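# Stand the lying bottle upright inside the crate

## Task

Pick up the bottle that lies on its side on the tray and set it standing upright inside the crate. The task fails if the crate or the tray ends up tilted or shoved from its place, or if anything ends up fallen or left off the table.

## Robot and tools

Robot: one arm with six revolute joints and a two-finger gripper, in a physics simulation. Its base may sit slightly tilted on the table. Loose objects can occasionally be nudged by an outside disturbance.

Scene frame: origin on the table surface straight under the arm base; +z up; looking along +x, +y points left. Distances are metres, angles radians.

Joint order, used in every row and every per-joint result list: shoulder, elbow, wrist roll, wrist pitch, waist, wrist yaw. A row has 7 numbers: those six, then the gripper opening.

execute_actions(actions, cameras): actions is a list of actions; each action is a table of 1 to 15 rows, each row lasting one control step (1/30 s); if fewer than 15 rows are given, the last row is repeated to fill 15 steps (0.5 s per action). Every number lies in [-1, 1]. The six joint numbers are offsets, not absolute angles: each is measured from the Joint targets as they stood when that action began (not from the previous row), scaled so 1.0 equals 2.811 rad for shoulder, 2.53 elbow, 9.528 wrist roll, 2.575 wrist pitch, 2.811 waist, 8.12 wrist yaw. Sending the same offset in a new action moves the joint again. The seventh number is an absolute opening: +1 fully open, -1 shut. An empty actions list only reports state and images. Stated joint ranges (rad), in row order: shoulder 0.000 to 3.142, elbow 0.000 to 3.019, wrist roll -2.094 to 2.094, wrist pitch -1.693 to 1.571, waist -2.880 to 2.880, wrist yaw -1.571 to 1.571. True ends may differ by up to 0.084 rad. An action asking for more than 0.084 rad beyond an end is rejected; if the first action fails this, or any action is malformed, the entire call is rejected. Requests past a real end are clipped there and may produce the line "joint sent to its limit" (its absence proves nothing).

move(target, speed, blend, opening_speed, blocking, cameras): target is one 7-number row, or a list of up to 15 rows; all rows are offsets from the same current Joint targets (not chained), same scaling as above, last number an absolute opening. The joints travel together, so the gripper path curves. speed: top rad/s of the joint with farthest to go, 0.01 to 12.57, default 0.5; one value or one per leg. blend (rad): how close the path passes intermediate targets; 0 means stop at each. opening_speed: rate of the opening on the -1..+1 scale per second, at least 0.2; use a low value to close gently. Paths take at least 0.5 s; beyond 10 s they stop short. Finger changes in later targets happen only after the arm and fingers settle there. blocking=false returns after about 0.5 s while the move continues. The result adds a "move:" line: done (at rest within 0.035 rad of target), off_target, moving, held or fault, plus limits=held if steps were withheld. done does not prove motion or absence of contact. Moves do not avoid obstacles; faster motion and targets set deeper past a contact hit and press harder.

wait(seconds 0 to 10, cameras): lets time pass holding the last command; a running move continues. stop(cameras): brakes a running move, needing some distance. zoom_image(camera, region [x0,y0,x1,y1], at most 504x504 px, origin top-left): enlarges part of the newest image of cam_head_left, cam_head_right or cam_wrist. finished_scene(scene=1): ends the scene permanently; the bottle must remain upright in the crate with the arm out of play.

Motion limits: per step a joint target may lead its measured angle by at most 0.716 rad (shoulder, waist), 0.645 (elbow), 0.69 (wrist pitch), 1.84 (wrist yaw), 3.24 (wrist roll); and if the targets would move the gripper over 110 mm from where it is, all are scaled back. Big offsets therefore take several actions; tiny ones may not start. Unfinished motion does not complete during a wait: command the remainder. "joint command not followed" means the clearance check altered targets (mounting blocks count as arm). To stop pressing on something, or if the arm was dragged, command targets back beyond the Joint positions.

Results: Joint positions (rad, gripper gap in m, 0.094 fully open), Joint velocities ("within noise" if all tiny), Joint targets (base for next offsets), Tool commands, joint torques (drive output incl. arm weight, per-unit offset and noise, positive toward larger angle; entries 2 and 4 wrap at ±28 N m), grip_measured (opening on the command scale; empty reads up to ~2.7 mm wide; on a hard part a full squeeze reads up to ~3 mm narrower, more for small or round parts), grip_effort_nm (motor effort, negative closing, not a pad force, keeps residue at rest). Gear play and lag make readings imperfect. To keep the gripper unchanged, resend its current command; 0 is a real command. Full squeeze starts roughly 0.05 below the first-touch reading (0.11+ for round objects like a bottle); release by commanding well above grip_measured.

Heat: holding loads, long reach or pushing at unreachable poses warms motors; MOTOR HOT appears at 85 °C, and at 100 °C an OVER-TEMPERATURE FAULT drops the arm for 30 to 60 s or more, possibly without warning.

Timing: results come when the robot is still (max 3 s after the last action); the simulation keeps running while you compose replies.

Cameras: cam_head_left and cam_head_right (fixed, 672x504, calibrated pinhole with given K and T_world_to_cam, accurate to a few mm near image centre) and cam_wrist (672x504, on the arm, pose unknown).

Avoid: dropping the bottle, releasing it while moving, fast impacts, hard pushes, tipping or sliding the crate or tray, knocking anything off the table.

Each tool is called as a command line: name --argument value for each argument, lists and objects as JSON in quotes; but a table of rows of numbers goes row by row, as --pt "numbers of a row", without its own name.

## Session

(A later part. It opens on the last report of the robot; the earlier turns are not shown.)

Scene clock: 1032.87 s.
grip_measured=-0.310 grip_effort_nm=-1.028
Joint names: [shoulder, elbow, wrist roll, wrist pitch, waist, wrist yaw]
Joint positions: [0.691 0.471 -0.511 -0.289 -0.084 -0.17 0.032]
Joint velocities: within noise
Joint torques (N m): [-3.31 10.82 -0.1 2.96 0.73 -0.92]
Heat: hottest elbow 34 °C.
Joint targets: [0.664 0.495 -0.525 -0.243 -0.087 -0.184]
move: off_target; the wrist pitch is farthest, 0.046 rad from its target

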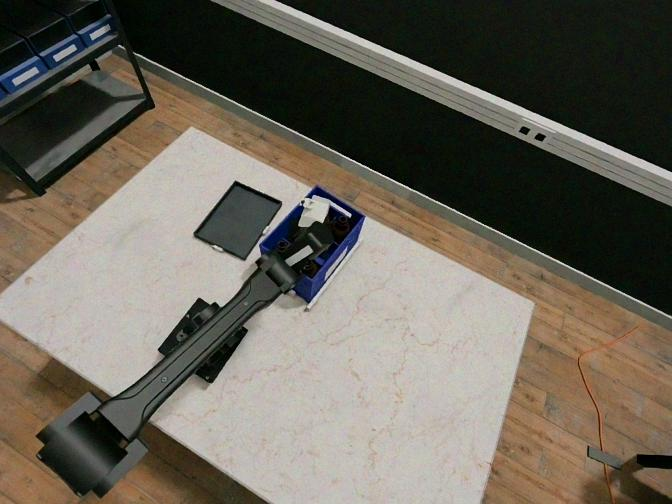

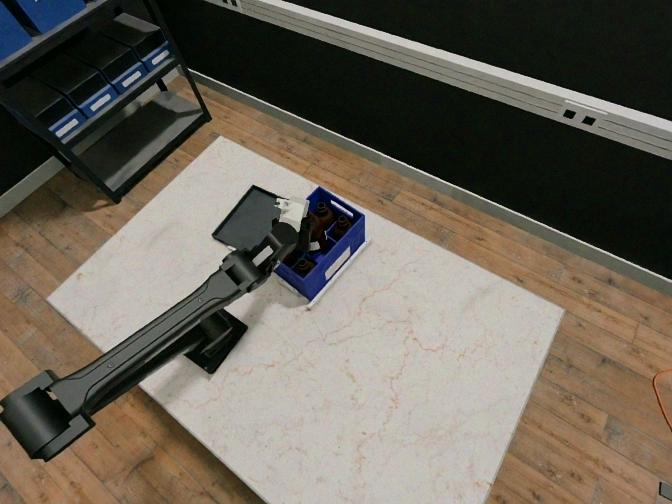

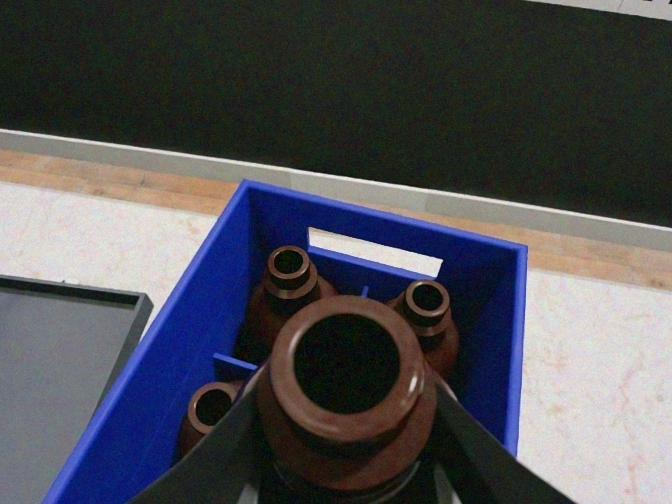

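move --target '[0.0072,0.0087,-0.0050,-0.0050,-0.0413,-0.0131,-0.7]' --speed 0.15

zoom_image --camera "cam_head_right" --region '[260, 150, 380, 270]'

zoom_image --camera "cam_head_left" --region '[250, 170, 370, 290]'

Scene clock: 1045.70 s.
grip_measured=-0.310 grip_effort_nm=-1.028
Joint names: [shoulder, elbow, wrist roll, wrist pitch, waist, wrist yaw]
Joint positions: [0.691 0.471 -0.558 -0.289 -0.199 -0.275 0.032]
Joint velocities: within noise
Joint torques (N m): [-2.14 12.57 -0.1 2.51 0.73 -1.01]
Heat: hottest elbow 36 °C.
Joint targets: [0.684 0.517 -0.573 -0.256 -0.203 -0.290]
move: off_target; the elbow is farthest, 0.046 rad from its target

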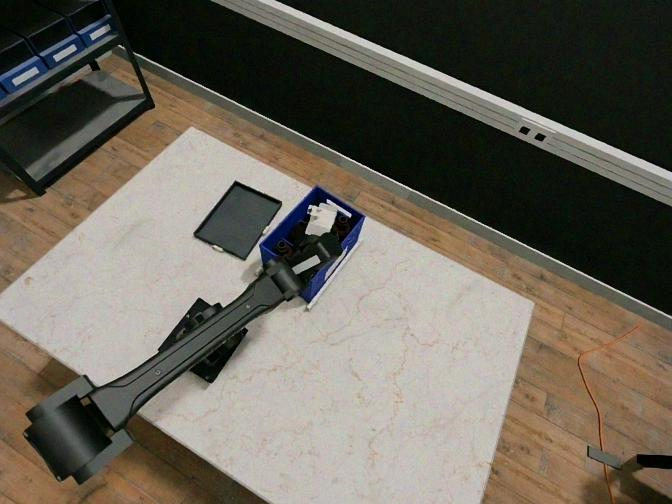

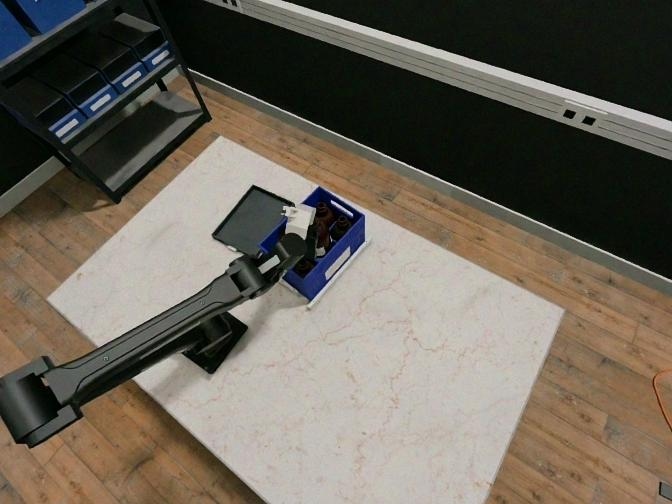

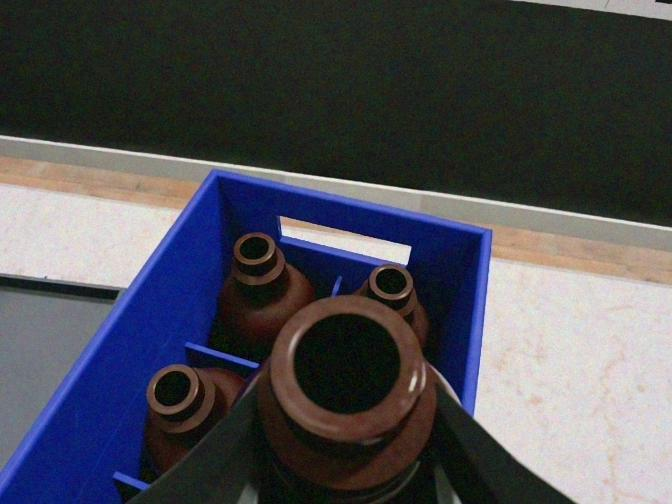

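Scaled by 4.200 from the camera's 672x504 image, which has a finer 960x720 frame.

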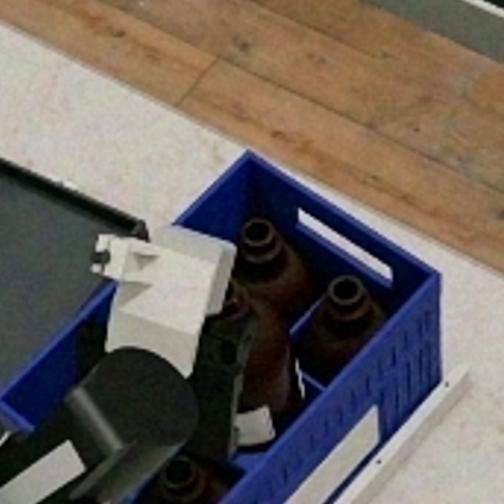

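Scaled by 4.200 from the camera's 672x504 image, which has a finer 960x720 frame.

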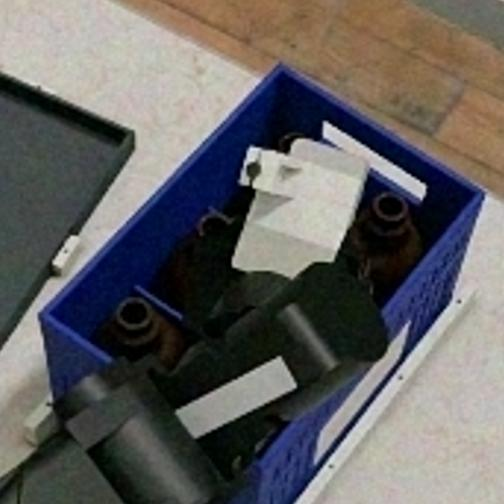

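move --target '[0.0164,-0.0466,-0.0060,0.0559,-0.0452,-0.0140,-0.7]' --speed 0.12

zoom_image --camera "cam_head_right" --region '[260, 150, 380, 270]'

zoom_image --camera "cam_head_left" --region '[250, 170, 370, 290]'

Scene clock: 1065.13 s.
grip_measured=-0.310 grip_effort_nm=-1.028
Joint names: [shoulder, elbow, wrist roll, wrist pitch, waist, wrist yaw]
Joint positions: [0.732 0.38 -0.606 -0.156 -0.315 -0.401 0.032]
Joint velocities: within noise
Joint torques (N m): [-1.9 9.77 -0.21 2.7 -0.15 -0.49]
Heat: hottest elbow 38 °C.
Joint targets: [0.731 0.400 -0.630 -0.112 -0.330 -0.404]
move: off_target; the wrist pitch is farthest, 0.044 rad from its target

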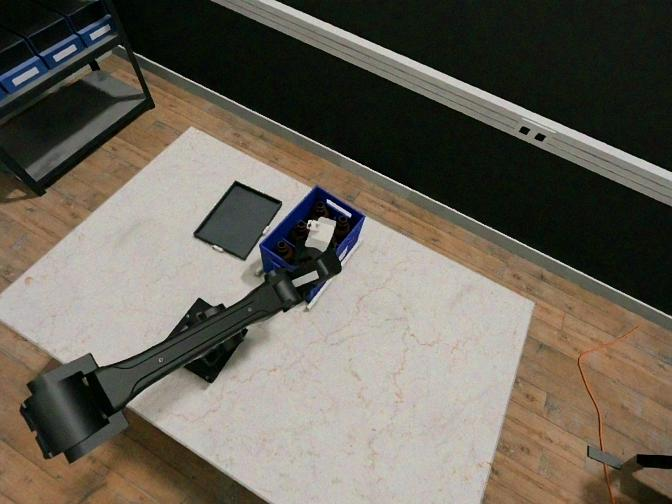

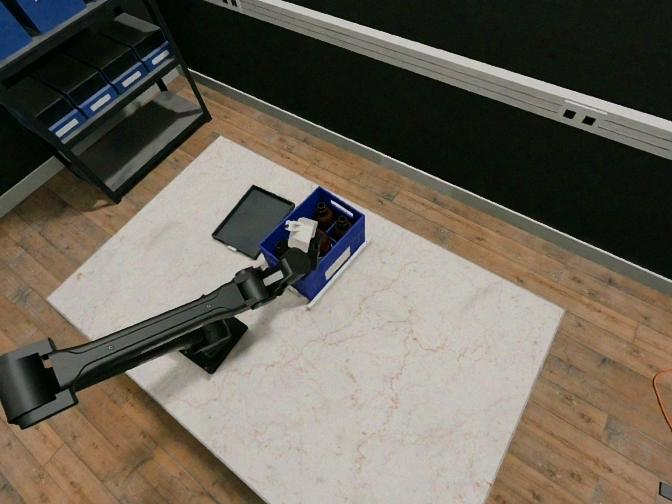

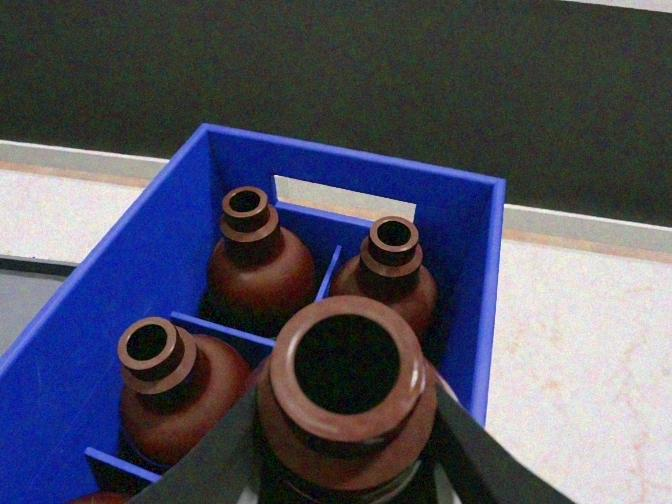

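Scaled by 4.200 from the camera's 672x504 image, which has a finer 960x720 frame.

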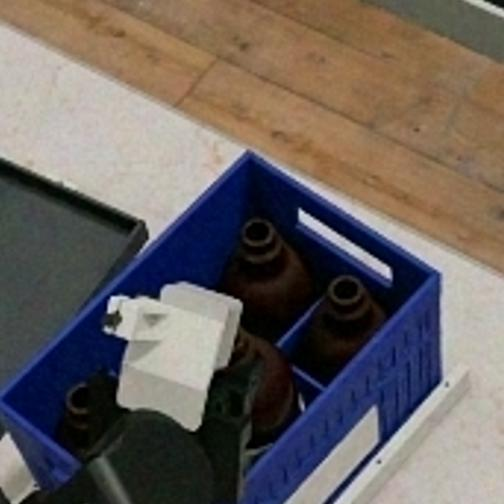

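Scaled by 4.200 from the camera's 672x504 image, which has a finer 960x720 frame.

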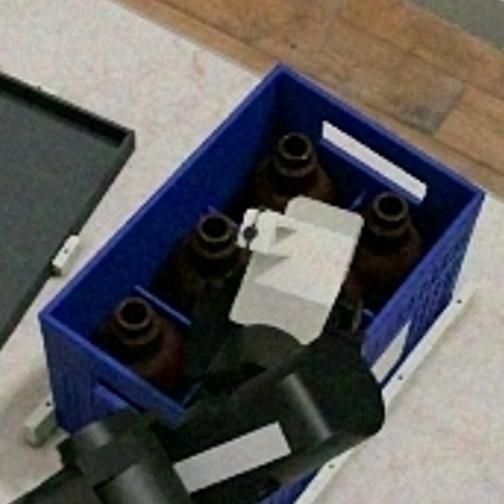

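move --target '[0.0347,-0.0427,-0.0048,0.0722,-0.0334,-0.0105,-0.7]' --speed 0.12

zoom_image --camera "cam_head_right" --region '[260, 150, 380, 270]'

zoom_image --camera "cam_head_left" --region '[250, 170, 370, 290]'

Scene clock: 1071.97 s.
grip_measured=-0.310 grip_effort_nm=-1.038
Joint names: [shoulder, elbow, wrist roll, wrist pitch, waist, wrist yaw]
Joint positions: [0.808 0.305 -0.635 0.068 -0.383 -0.516 0.032]
Joint velocities: within noise
Joint torques (N m): [-0.79 6.31 -0.38 1.46 -1.38 0.55]
Heat: hottest elbow 37 °C.
Joint targets: [0.828 0.292 -0.676 0.074 -0.424 -0.489]
move: off_target; the waist is farthest, 0.041 rad from its target

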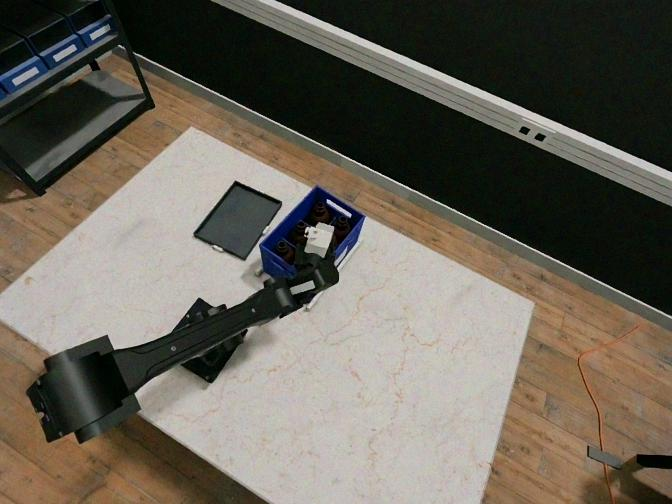

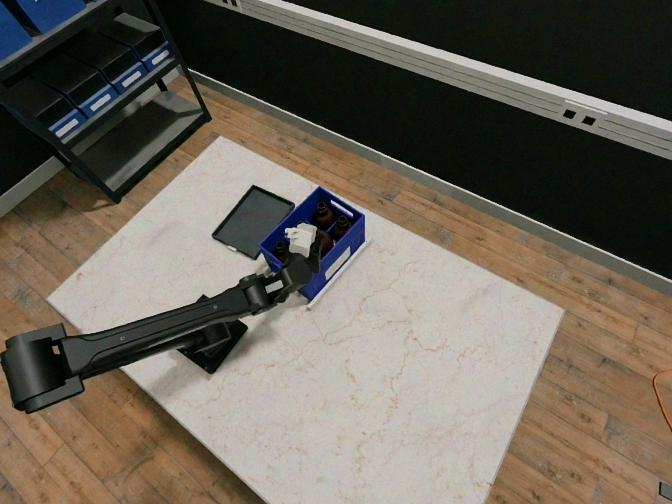

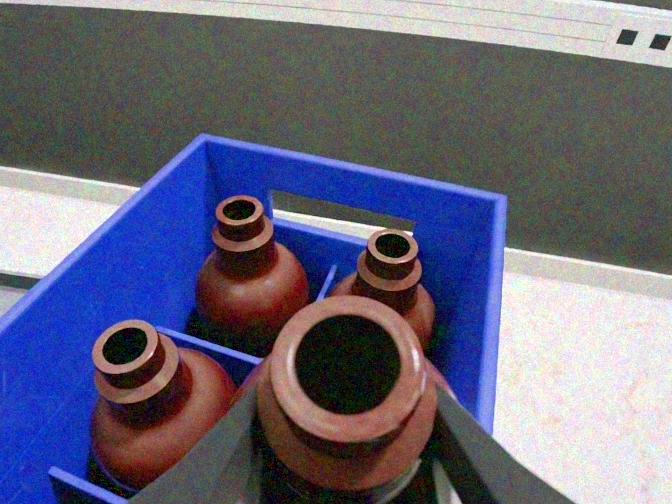

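Scaled by 4.200 from the camera's 672x504 image, which has a finer 960x720 frame.

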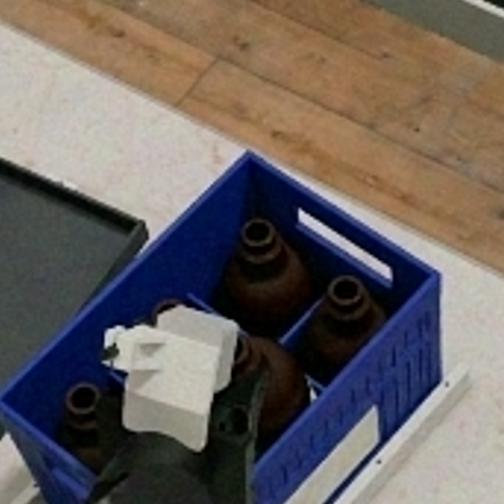

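Scaled by 4.200 from the camera's 672x504 image, which has a finer 960x720 frame.

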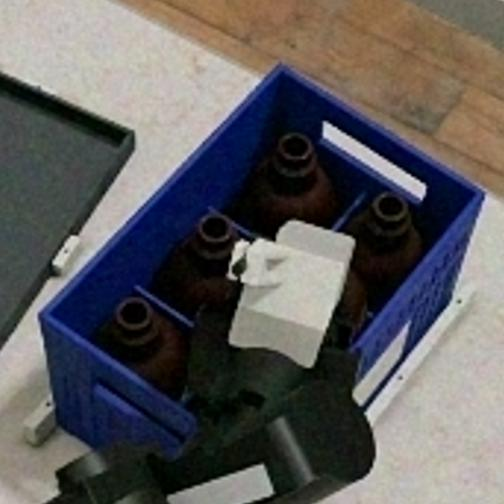

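zoom_image --camera "cam_head_right" --region '[295, 215, 355, 275]'

zoom_image --camera "cam_head_left" --region '[300, 205, 360, 265]'

zoom_image --camera "cam_wrist" --region '[100, 250, 600, 504]'

Scaled by 8.400 from the camera's 672x504 image, which has a finer 960x720 frame.

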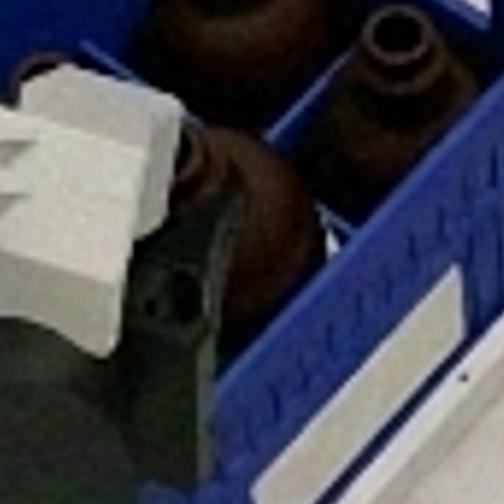

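Scaled by 8.400 from the camera's 672x504 image, which has a finer 960x720 frame.

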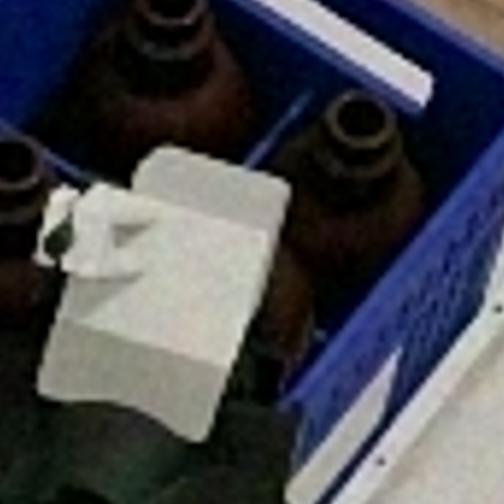

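Scaled by 1.008 from the camera's 672x504 image, which has a finer 960x720 frame.

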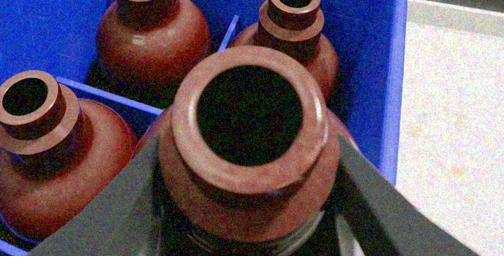

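move --target '[0.0174,0.0300,0.0037,-0.0357,0.0423,0.0204,-0.7]' --speed 0.12

zoom_image --camera "cam_head_right" --region '[295, 215, 355, 275]'

zoom_image --camera "cam_head_left" --region '[250, 170, 370, 290]'

Scene clock: 1109.57 s.
grip_measured=-0.310 grip_effort_nm=-1.033
Joint names: [shoulder, elbow, wrist roll, wrist pitch, waist, wrist yaw]
Joint positions: [0.872 0.33 -0.65 0.002 -0.314 -0.334 0.032]
Joint velocities: within noise
Joint torques (N m): [-2.14 10.44 0.08 0.53 1.96 0.05]
Heat: hottest elbow 33 °C.
Joint targets: [0.877 0.367 -0.640 -0.018 -0.305 -0.323]
move: off_target; the elbow is farthest, 0.038 rad from its target

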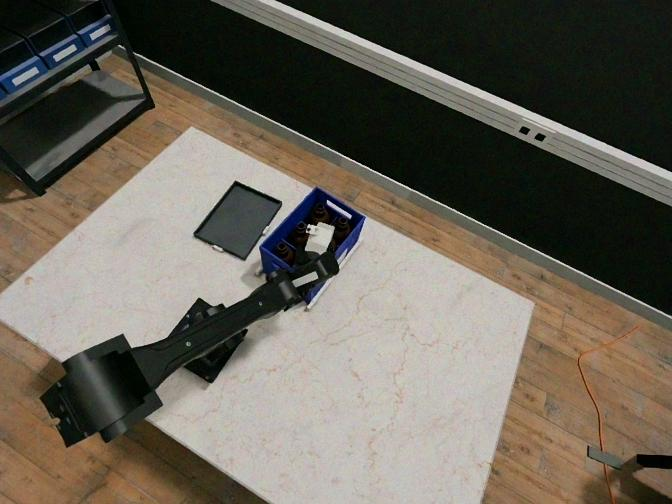

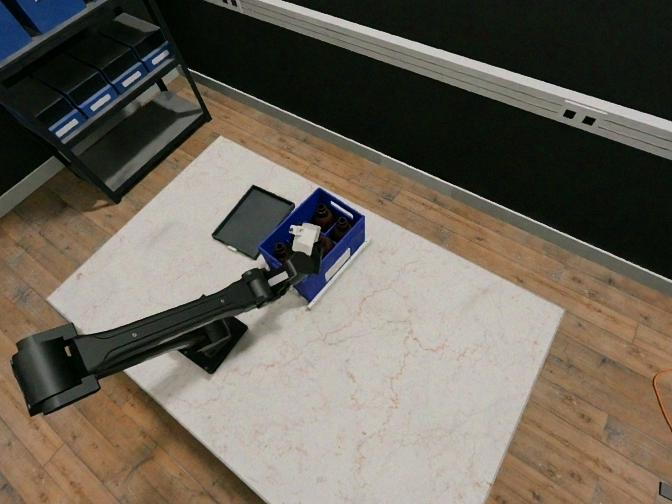

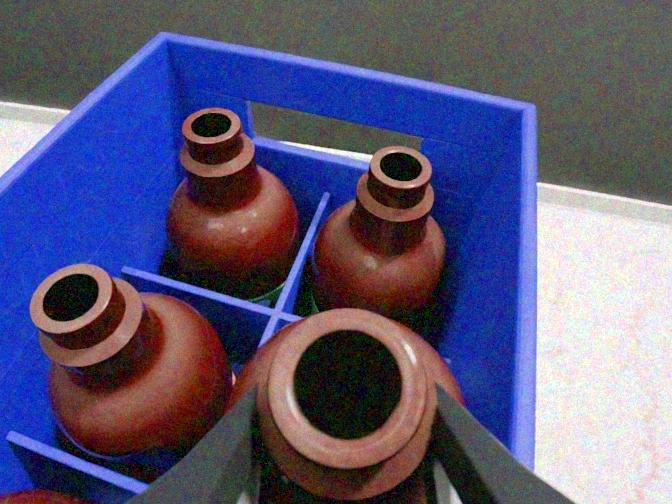

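Scaled by 8.400 from the camera's 672x504 image, which has a finer 960x720 frame.

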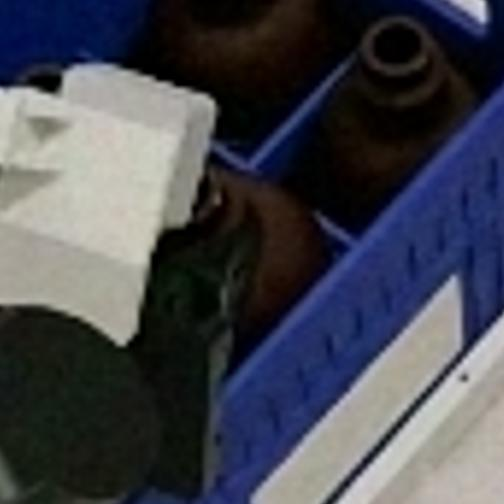

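Scaled by 4.200 from the camera's 672x504 image, which has a finer 960x720 frame.

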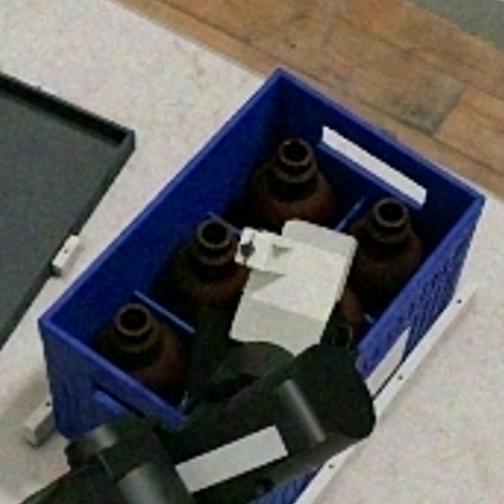

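move --target '[0.0338,-0.0186,-0.0039,0.0501,-0.0249,-0.0073,-0.7]' --speed 0.12

zoom_image --camera "cam_head_right" --region '[255, 175, 375, 315]'

zoom_image --camera "cam_head_left" --region '[250, 170, 370, 310]'

Scene clock: 1121.57 s.
grip_measured=-0.310 grip_effort_nm=-1.028
Joint names: [shoulder, elbow, wrist roll, wrist pitch, waist, wrist yaw]
Joint positions: [0.946 0.327 -0.672 0.093 -0.344 -0.4 0.032]
Joint velocities: within noise
Joint torques (N m): [-1.08 6.3 -0.09 1.92 -0.26 0.03]
Heat: hottest elbow 34 °C.
Joint targets: [0.972 0.320 -0.677 0.111 -0.375 -0.383]
move: done

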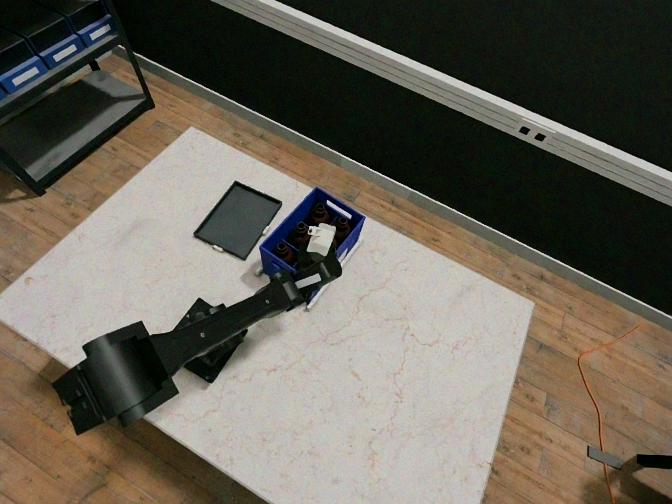

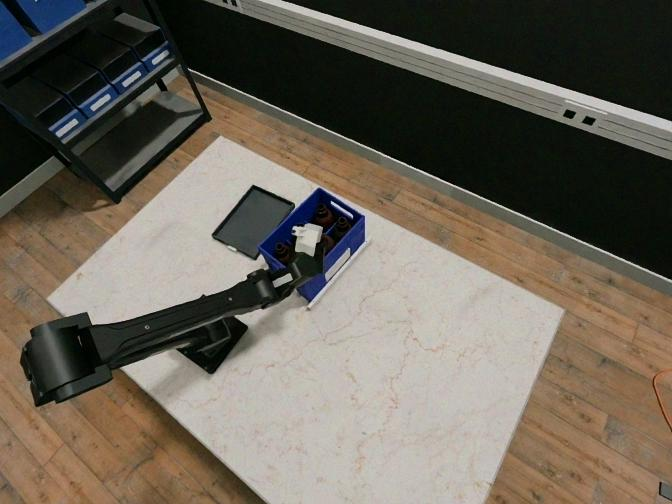

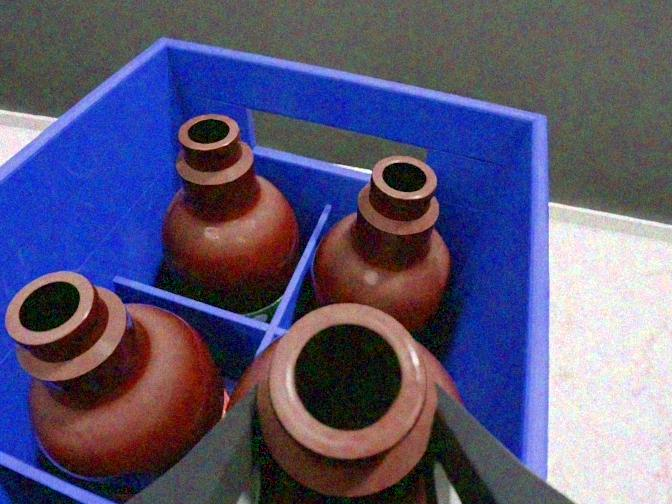

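Scaled by 3.600 from the camera's 672x504 image, which has a finer 960x720 frame.

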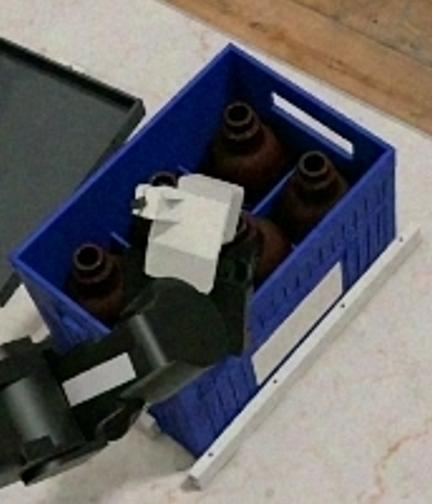

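Scaled by 3.600 from the camera's 672x504 image, which has a finer 960x720 frame.

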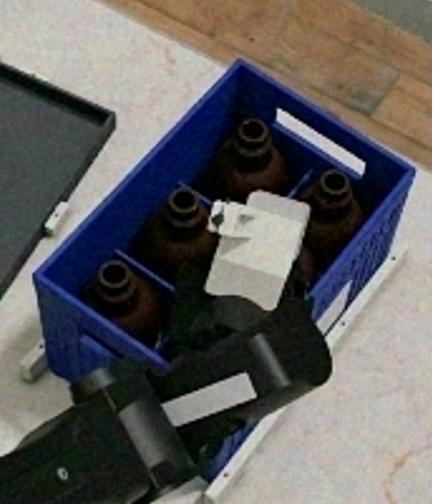

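move --pt "-0.0262 0.0235 0.0027 -0.0478 0.0171 0.0053 -0.7" --pt "0.0069 0.0897 0.0142 -0.1495 0.0985 0.0445 -0.7" --speed 0.2

zoom_image --camera "cam_head_right" --region '[260, 170, 380, 290]'

zoom_image --camera "cam_head_left" --region '[250, 170, 370, 290]'

Scene clock: 1151.80 s.
grip_measured=-0.310 grip_effort_nm=-1.023
Joint names: [shoulder, elbow, wrist roll, wrist pitch, waist, wrist yaw]
Joint positions: [0.989 0.502 -0.574 -0.251 -0.12 -0.021 0.032]
Joint velocities: within noise
Joint torques (N m): [-3.43 11.6 0.32 0.35 3.55 -0.21]
Heat: hottest elbow 33 °C.
Joint targets: [0.991 0.547 -0.542 -0.274 -0.098 -0.021]
move: off_target; the elbow is farthest, 0.045 rad from its target

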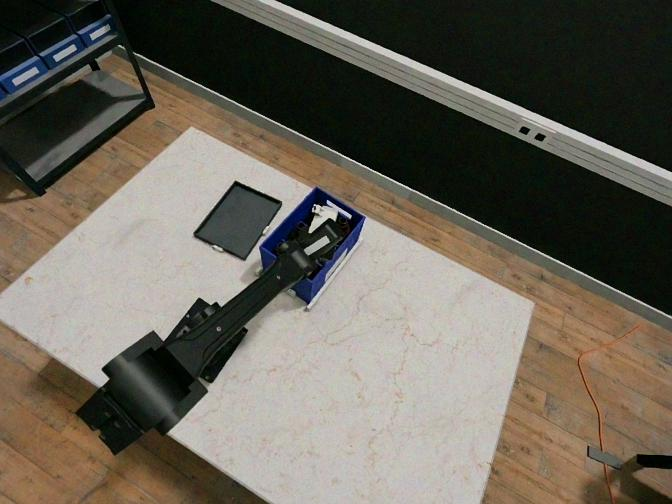

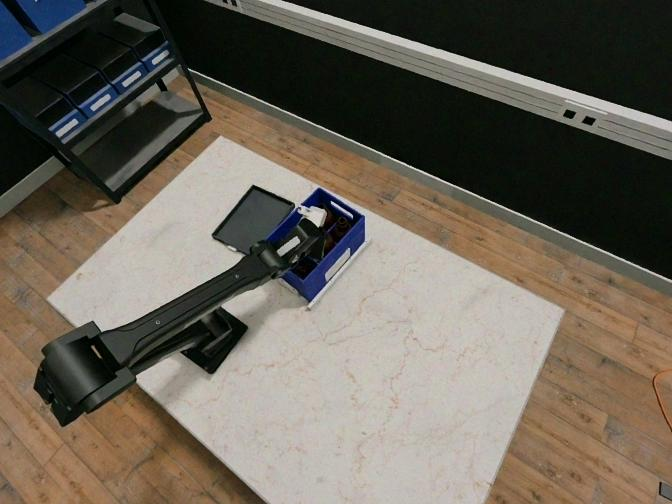

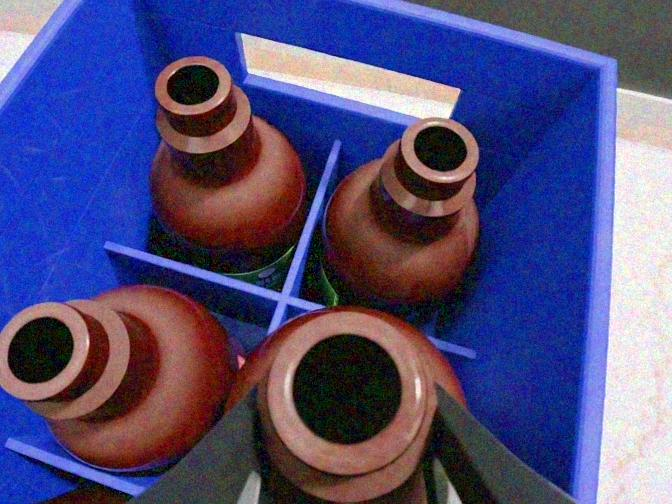

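Scaled by 4.200 from the camera's 672x504 image, which has a finer 960x720 frame.

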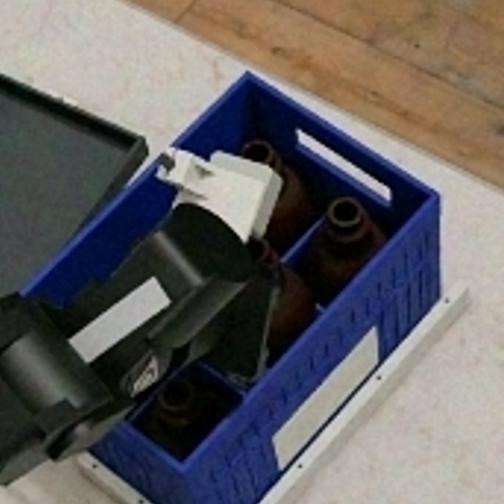

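Scaled by 4.200 from the camera's 672x504 image, which has a finer 960x720 frame.

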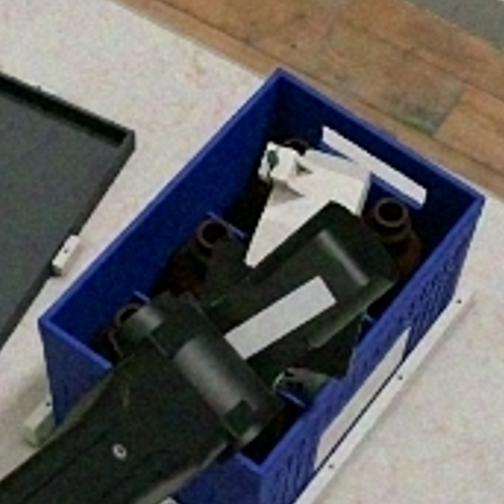

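move --target '[-0.0169,-0.0182,-0.0043,0.0144,-0.0480,-0.0224,-0.7]' --speed 0.15 --cameras '["cam_wrist","cam_head_right"]'

zoom_image --camera "cam_head_right" --region '[260, 170, 380, 290]'

Scene clock: 1184.47 s.
grip_measured=-0.310 grip_effort_nm=-1.023
Joint names: [shoulder, elbow, wrist roll, wrist pitch, waist, wrist yaw]
Joint positions: [0.975 0.495 -0.583 -0.251 -0.223 -0.196 0.032]
Joint velocities: within noise
Joint torques (N m): [-5.83 7.99 -0.04 1.63 1.14 -0.63]
Heat: hottest elbow 35 °C.
Joint targets: [0.944 0.501 -0.583 -0.237 -0.233 -0.203]
move: done
Images, in order (width x height): cam_head_right 672x504, cam_wrist 672x504.

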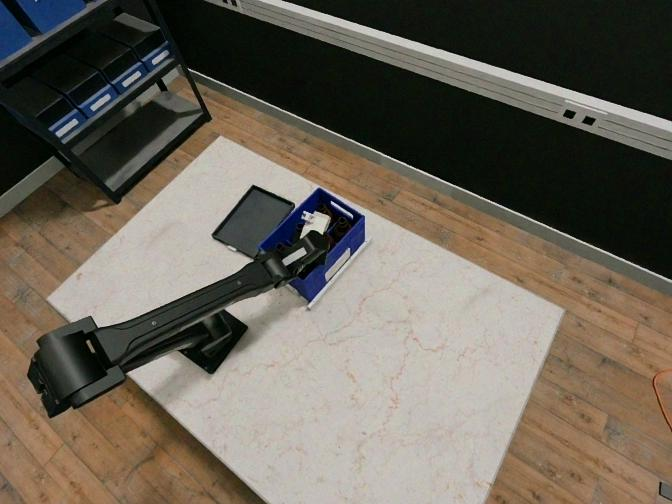

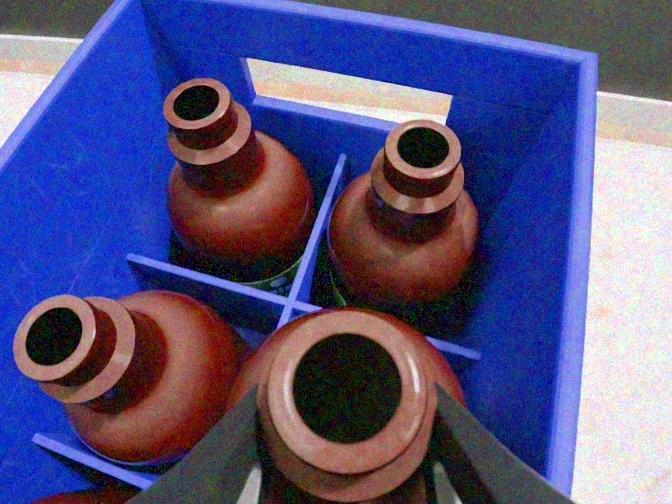

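Scaled by 4.200 from the camera's 672x504 image, which has a finer 960x720 frame.

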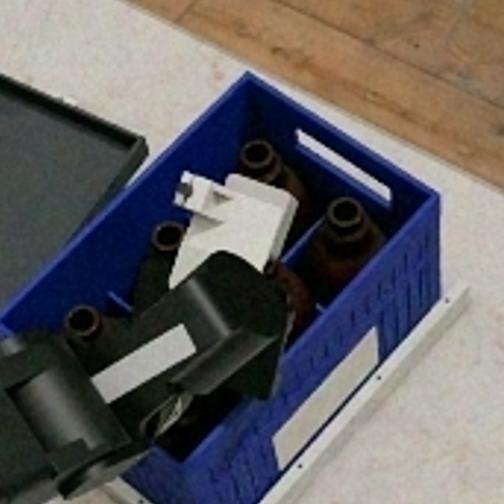

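move --pt "-0.0142 -0.0103 -0.0025 0.0058 0.0153 0.0090 -0.7" --pt "0.0048 -0.0328 -0.0056 0.0468 -0.0013 0.0044 -0.7" --speed 0.12 --cameras '["cam_wrist","cam_head_right","cam_head_left"]'

zoom_image --camera "cam_head_right" --region '[260, 170, 380, 290]'

Scene clock: 1207.63 s.
grip_measured=-0.310 grip_effort_nm=-1.033
Joint names: [shoulder, elbow, wrist roll, wrist pitch, waist, wrist yaw]
Joint positions: [0.955 0.419 -0.632 -0.13 -0.225 -0.165 0.032]
Joint velocities: within noise
Joint torques (N m): [-3.02 7.36 -0.09 1.65 0.67 -0.42]
Heat: hottest elbow 34 °C.
Joint targets: [0.957 0.418 -0.637 -0.116 -0.237 -0.168]
move: done

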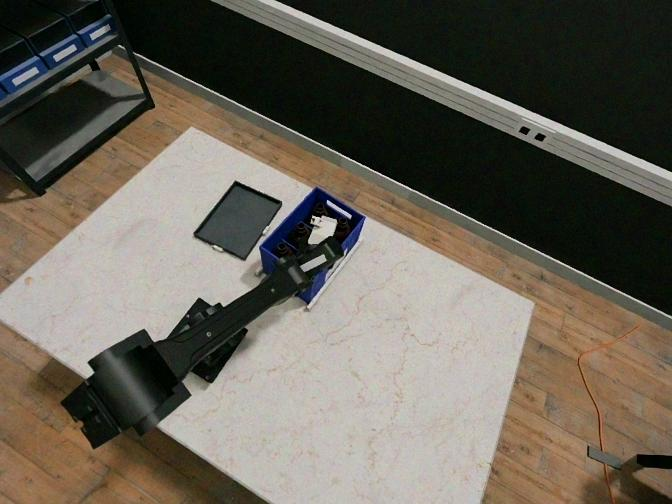

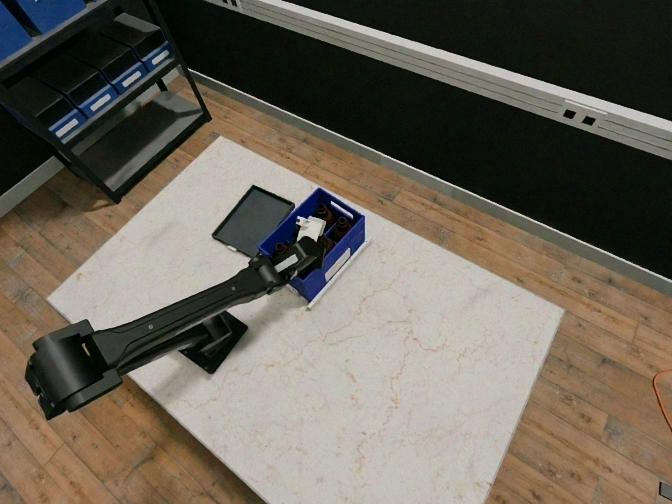

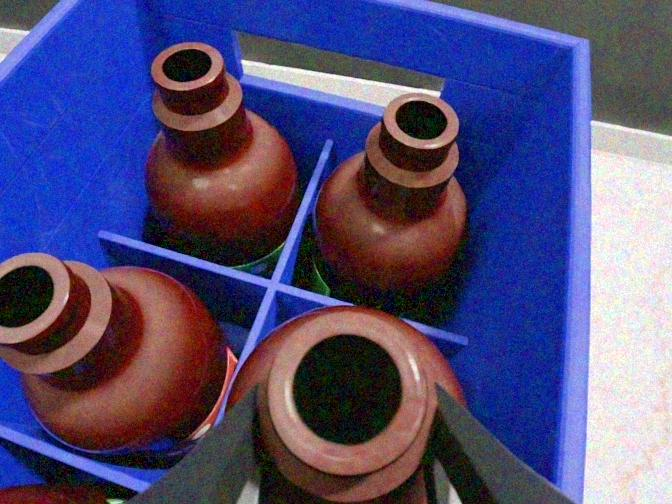

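Scaled by 4.200 from the camera's 672x504 image, which has a finer 960x720 frame.

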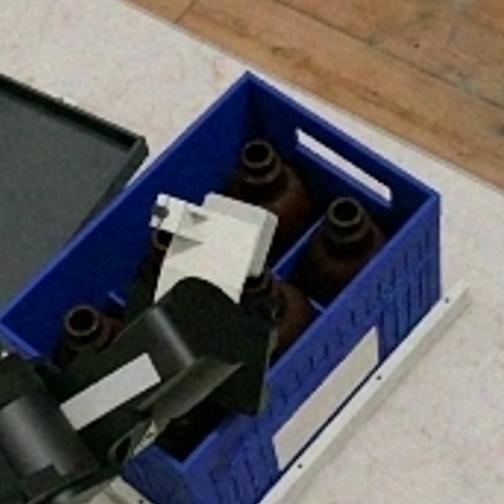

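move --target '[0.0351,-0.0257,-0.0035,0.0610,-0.0194,-0.0052,-0.7]' --speed 0.12 --cameras '["cam_wrist","cam_head_right","cam_head_left"]'

zoom_image --camera "cam_head_right" --region '[260, 170, 380, 290]'

Scene clock: 1223.37 s.
grip_measured=-0.311 grip_effort_nm=-1.023
Joint names: [shoulder, elbow, wrist roll, wrist pitch, waist, wrist yaw]
Joint positions: [0.996 0.373 -0.686 0.028 -0.238 -0.229 0.032]
Joint velocities: within noise
Joint torques (N m): [0.09 5.27 0.15 1.68 -1.73 0.27]
Heat: hottest elbow 33 °C.
Joint targets: [1.056 0.353 -0.670 0.041 -0.291 -0.210]
move: off_target; the shoulder is farthest, 0.059 rad from its target

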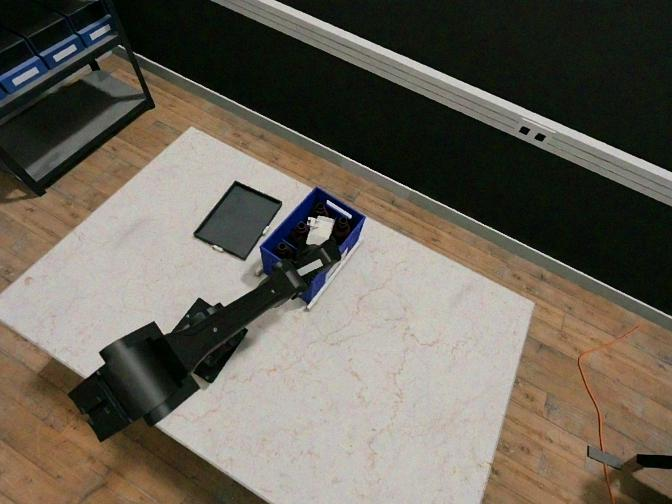

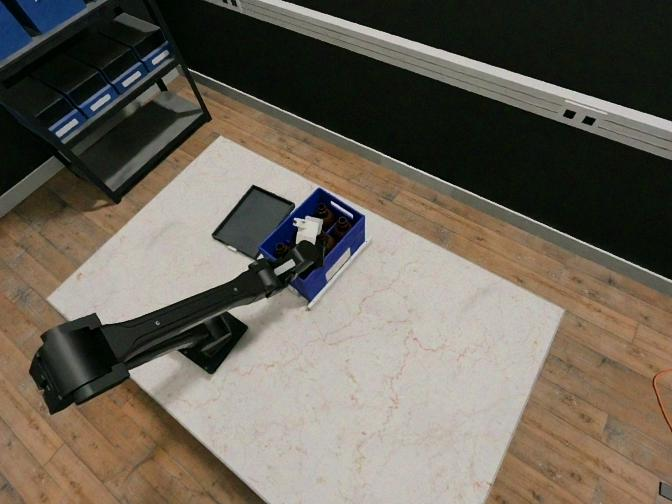

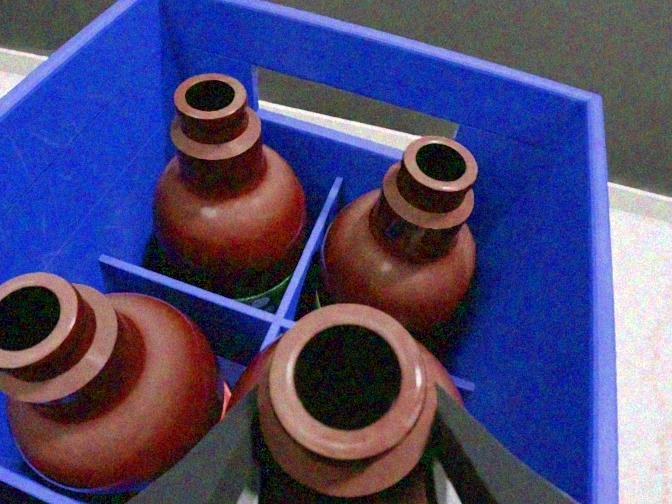

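Scaled by 4.200 from the camera's 672x504 image, which has a finer 960x720 frame.

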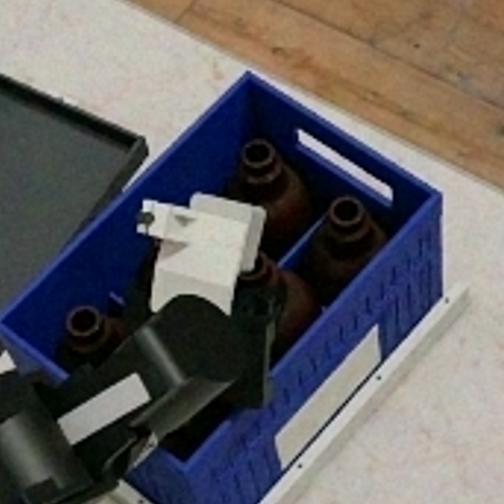

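zoom_image --camera "cam_wrist" --region '[200, 270, 500, 504]'

Scaled by 1.680 from the camera's 672x504 image, which has a finer 960x720 frame.

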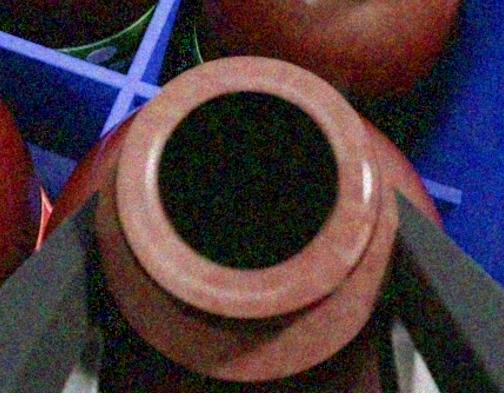

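move --target '[-0.0270,0.0146,0,-0.0043,0.0146,0,-0.7]' --speed 0.15 --cameras '["cam_wrist"]'

move --target '[0,0,0,0,0,0,-0.27]' --opening_speed 0.3 --cameras '["cam_wrist"]'

Scene clock: 1282.00 s.
grip_measured=-0.311 grip_effort_nm=-1.028
Joint names: [shoulder, elbow, wrist roll, wrist pitch, waist, wrist yaw]
Joint positions: [0.993 0.373 -0.686 0.028 -0.238 -0.229 0.032]
Joint velocities: within noise
Joint torques (N m): [-4.07 8.42 0.16 1.24 1.55 0.22]
Heat: hottest elbow 31 °C.
Joint targets: [0.980 0.390 -0.670 0.030 -0.250 -0.210]
move: done
Images, in order (width x height): cam_wrist 672x504.

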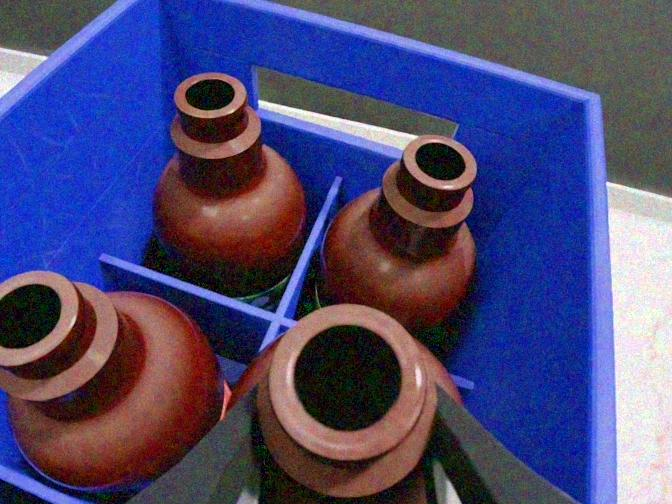

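Scene clock: 1283.70 s.
grip_measured=-0.271 grip_effort_nm=-0.027
Joint names: [shoulder, elbow, wrist roll, wrist pitch, waist, wrist yaw]
Joint positions: [0.992 0.373 -0.686 0.028 -0.237 -0.228 0.034]
Joint velocities: within noise
Joint torques (N m): [-4.19 8.46 0.17 1.28 1.44 0.16]
Heat: hottest elbow 31 °C.
Joint targets: [0.980 0.390 -0.670 0.030 -0.250 -0.210]
move: done
Images, in order (width x height): cam_wrist 672x504.

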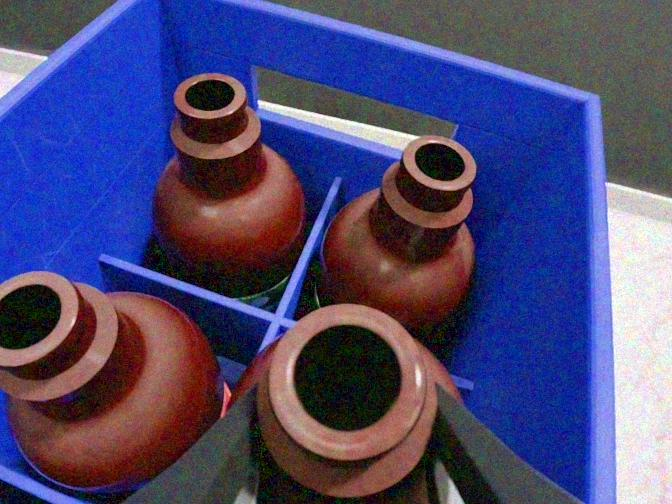

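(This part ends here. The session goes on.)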